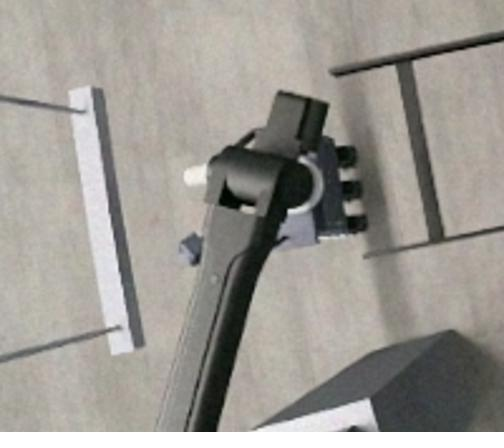

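>>> move --arm3 '{"target": [0.520, -0.035, 0.845, 0, 0.7071, 0.7071, 0], "speed": 0.2}' --arm4 '{"target": [1.06, 0.00, 1.04, 0, 0.7071, 0.7071, 0], "speed": 0.2}' --cameras '["arm3_cam_wrist"]'

Scene clock: 113.80 s.
Joint torques (N m): arm1=[-1.32 -20.48 10.19 0.55 0.37 -0.11] | arm2=[8.35 -14.68 10.74 0.66 -3.06 0.24] | arm3=[-0.5 -13.86 7.19 0.35 0.31 0.11] | arm4=[-0.85 -14.27 12.81 0.31 -0.15 -0.14]
Heat: arm1: hottest joint3_rad 42 °C; arm2: hottest joint3_rad 47 °C; arm3: hottest joint3_rad 51 °C; arm4: hottest joint3_rad 43 °C.
move: arm3 done; arm4 off_target
Joint velocities: within noise
arm1, arm2: as last shown
arm3.joint_positions: joint1_rad=+0.151 joint2_rad=+1.969 joint3_rad=+1.457 joint4_rad=-1.066 joint5_rad=-0.006 joint6_rad=+1.893 hand_index_mcp=+0.755 hand_index_abd=-0.001 hand_index_pip=+0.578 hand_index_dip=+0.698 hand_middle_mcp=+0.755 hand_middle_abd=-0.001 hand_middle_pip=+0.578 hand_middle_dip=+0.698 hand_ring_mcp=+0.755 hand_ring_abd=-0.001 hand_ring_pip=+0.579 hand_ring_dip=+0.698 hand_thumb_cmc=-0.570 hand_thumb_axl=+0.677 hand_thumb_mcp=+0.221 hand_thumb_ipl=+0.167 hand_current_limit=+0.400 hand_speed=-0.600
arm3.joint_status: not commanded
arm3.hand_state: goal,goal,goal,goal,goal,goal,goal,goal,goal,goal,goal,goal,goal,goal,goal,goal
arm3.index_mcp_current_ma: 0
arm3.index_abd_current_ma: 0
arm3.index_pip_current_ma: 1
arm3.index_dip_current_ma: 1
arm3.middle_mcp_current_ma: 0
arm3.middle_abd_current_ma: 0
arm3.middle_pip_current_ma: 1
arm3.middle_dip_current_ma: 1
arm3.ring_mcp_current_ma: 0
arm3.ring_abd_current_ma: 0
arm3.ring_pip_current_ma: 1
arm3.ring_dip_current_ma: 1
arm3.thumb_cmc_current_ma: 0
arm3.thumb_axl_current_ma: 0
arm3.thumb_mcp_current_ma: -4
arm3.thumb_ipl_current_ma: 0
arm3.hand_goal_index_mcp: 0.754
arm3.hand_goal_index_abd: 0.000
arm3.hand_goal_index_pip: 0.576
arm3.hand_goal_index_dip: 0.696
arm3.hand_goal_middle_mcp: 0.754
arm3.hand_goal_middle_abd: 0.000
arm3.hand_goal_middle_pip: 0.576
arm3.hand_goal_middle_dip: 0.696
arm3.hand_goal_ring_mcp: 0.754
arm3.hand_goal_ring_abd: 0.000
arm3.hand_goal_ring_pip: 0.576
arm3.hand_goal_ring_dip: 0.696
arm3.hand_goal_thumb_cmc: -0.570
arm3.hand_goal_thumb_axl: 0.678
arm3.hand_goal_thumb_mcp: 0.226
arm3.hand_goal_thumb_ipl: 0.168
arm3.hand: x=+0.5247 y=-0.0353 z=+0.8469 quat_wxyz=(+0.001, +0.706, +0.708, -0.003) (m; scene frame)
arm3.hand_target: x=+0.5200 y=-0.0351 z=+0.8449 quat_wxyz=(+0.000, +0.707, +0.707, +0.000) (m; scene frame)
arm3.hand_status: done (0.005 m and 0.4 deg from the pose sent, 0.178 m and 1.8 deg at the start)
arm4.joint_positions: joint1_rad=-0.585 joint2_rad=+1.718 joint3_rad=+1.605 joint4_rad=-1.470 joint5_rad=-0.003 joint6_rad=-2.036 hand_index_mcp=+0.754 hand_index_abd=+0.003 hand_index_pip=+0.577 hand_index_dip=+0.696 hand_middle_mcp=+0.754 hand_middle_abd=+0.002 hand_middle_pip=+0.577 hand_middle_dip=+0.696 hand_ring_mcp=+0.754 hand_ring_abd=+0.002 hand_ring_pip=+0.577 hand_ring_dip=+0.696 hand_thumb_cmc=-0.569 hand_thumb_axl=+0.677 hand_thumb_mcp=+0.224 hand_thumb_ipl=+0.168 hand_current_limit=+0.400 hand_speed=-0.600
arm4.joint_status: not commanded
arm4.hand_state: goal,goal,goal,goal,goal,goal,goal,goal,goal,goal,goal,goal,goal,goal,goal,goal
arm4.index_mcp_current_ma: 1
arm4.index_abd_current_ma: 11
arm4.index_pip_current_ma: 4
arm4.index_dip_current_ma: 0
arm4.middle_mcp_current_ma: 2
arm4.middle_abd_current_ma: 9
arm4.middle_pip_current_ma: 4
arm4.middle_dip_current_ma: 0
arm4.ring_mcp_current_ma: 2
arm4.ring_abd_current_ma: 9
arm4.ring_pip_current_ma: 3
arm4.ring_dip_current_ma: 0
arm4.thumb_cmc_current_ma: 7
arm4.thumb_axl_current_ma: -4
arm4.thumb_mcp_current_ma: -14
arm4.thumb_ipl_current_ma: -2
arm4.hand_goal_index_mcp: 0.754
arm4.hand_goal_index_abd: 0.000
arm4.hand_goal_index_pip: 0.576
arm4.hand_goal_index_dip: 0.696
arm4.hand_goal_middle_mcp: 0.754
arm4.hand_goal_middle_abd: 0.000
arm4.hand_goal_middle_pip: 0.576
arm4.hand_goal_middle_dip: 0.696
arm4.hand_goal_ring_mcp: 0.754
arm4.hand_goal_ring_abd: 0.000
arm4.hand_goal_ring_pip: 0.576
arm4.hand_goal_ring_dip: 0.696
arm4.hand_goal_thumb_cmc: -0.570
arm4.hand_goal_thumb_axl: 0.678
arm4.hand_goal_thumb_mcp: 0.226
arm4.hand_goal_thumb_ipl: 0.168
arm4.hand: x=+1.0706 y=+0.0130 z=+1.0406 quat_wxyz=(-0.002, +0.709, +0.706, +0.008) (m; scene frame)
arm4.hand_target: x=+1.0603 y=+0.0006 z=+1.0399 quat_wxyz=(+0.000, +0.707, +0.707, +0.000) (m; scene frame)
arm4.hand_status: off_target (0.017 m and 1.0 deg from the pose sent, 0.060 m and 1.2 deg at the start)
pictures: arm3_cam_wrist
camera_calibration:
arm3_cam_wrist: T_world_to_cam=[[0.650196, -0.759216, 0.0289274, -0.363766], [-0.494913, -0.394344, 0.774309, -0.466883], [-0.57646, -0.517769, -0.632146, 0.944873], [0, 0, 0, 1]] pos_world=[0.550134, 0.0289368, 0.969333]

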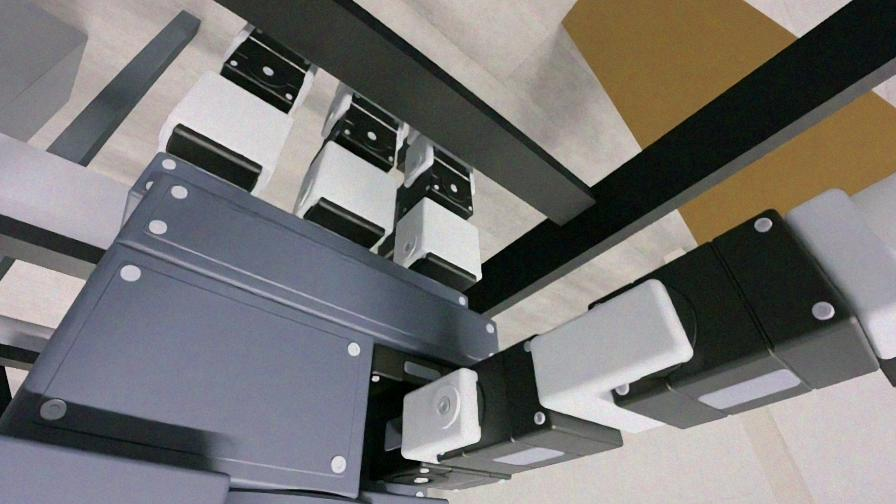

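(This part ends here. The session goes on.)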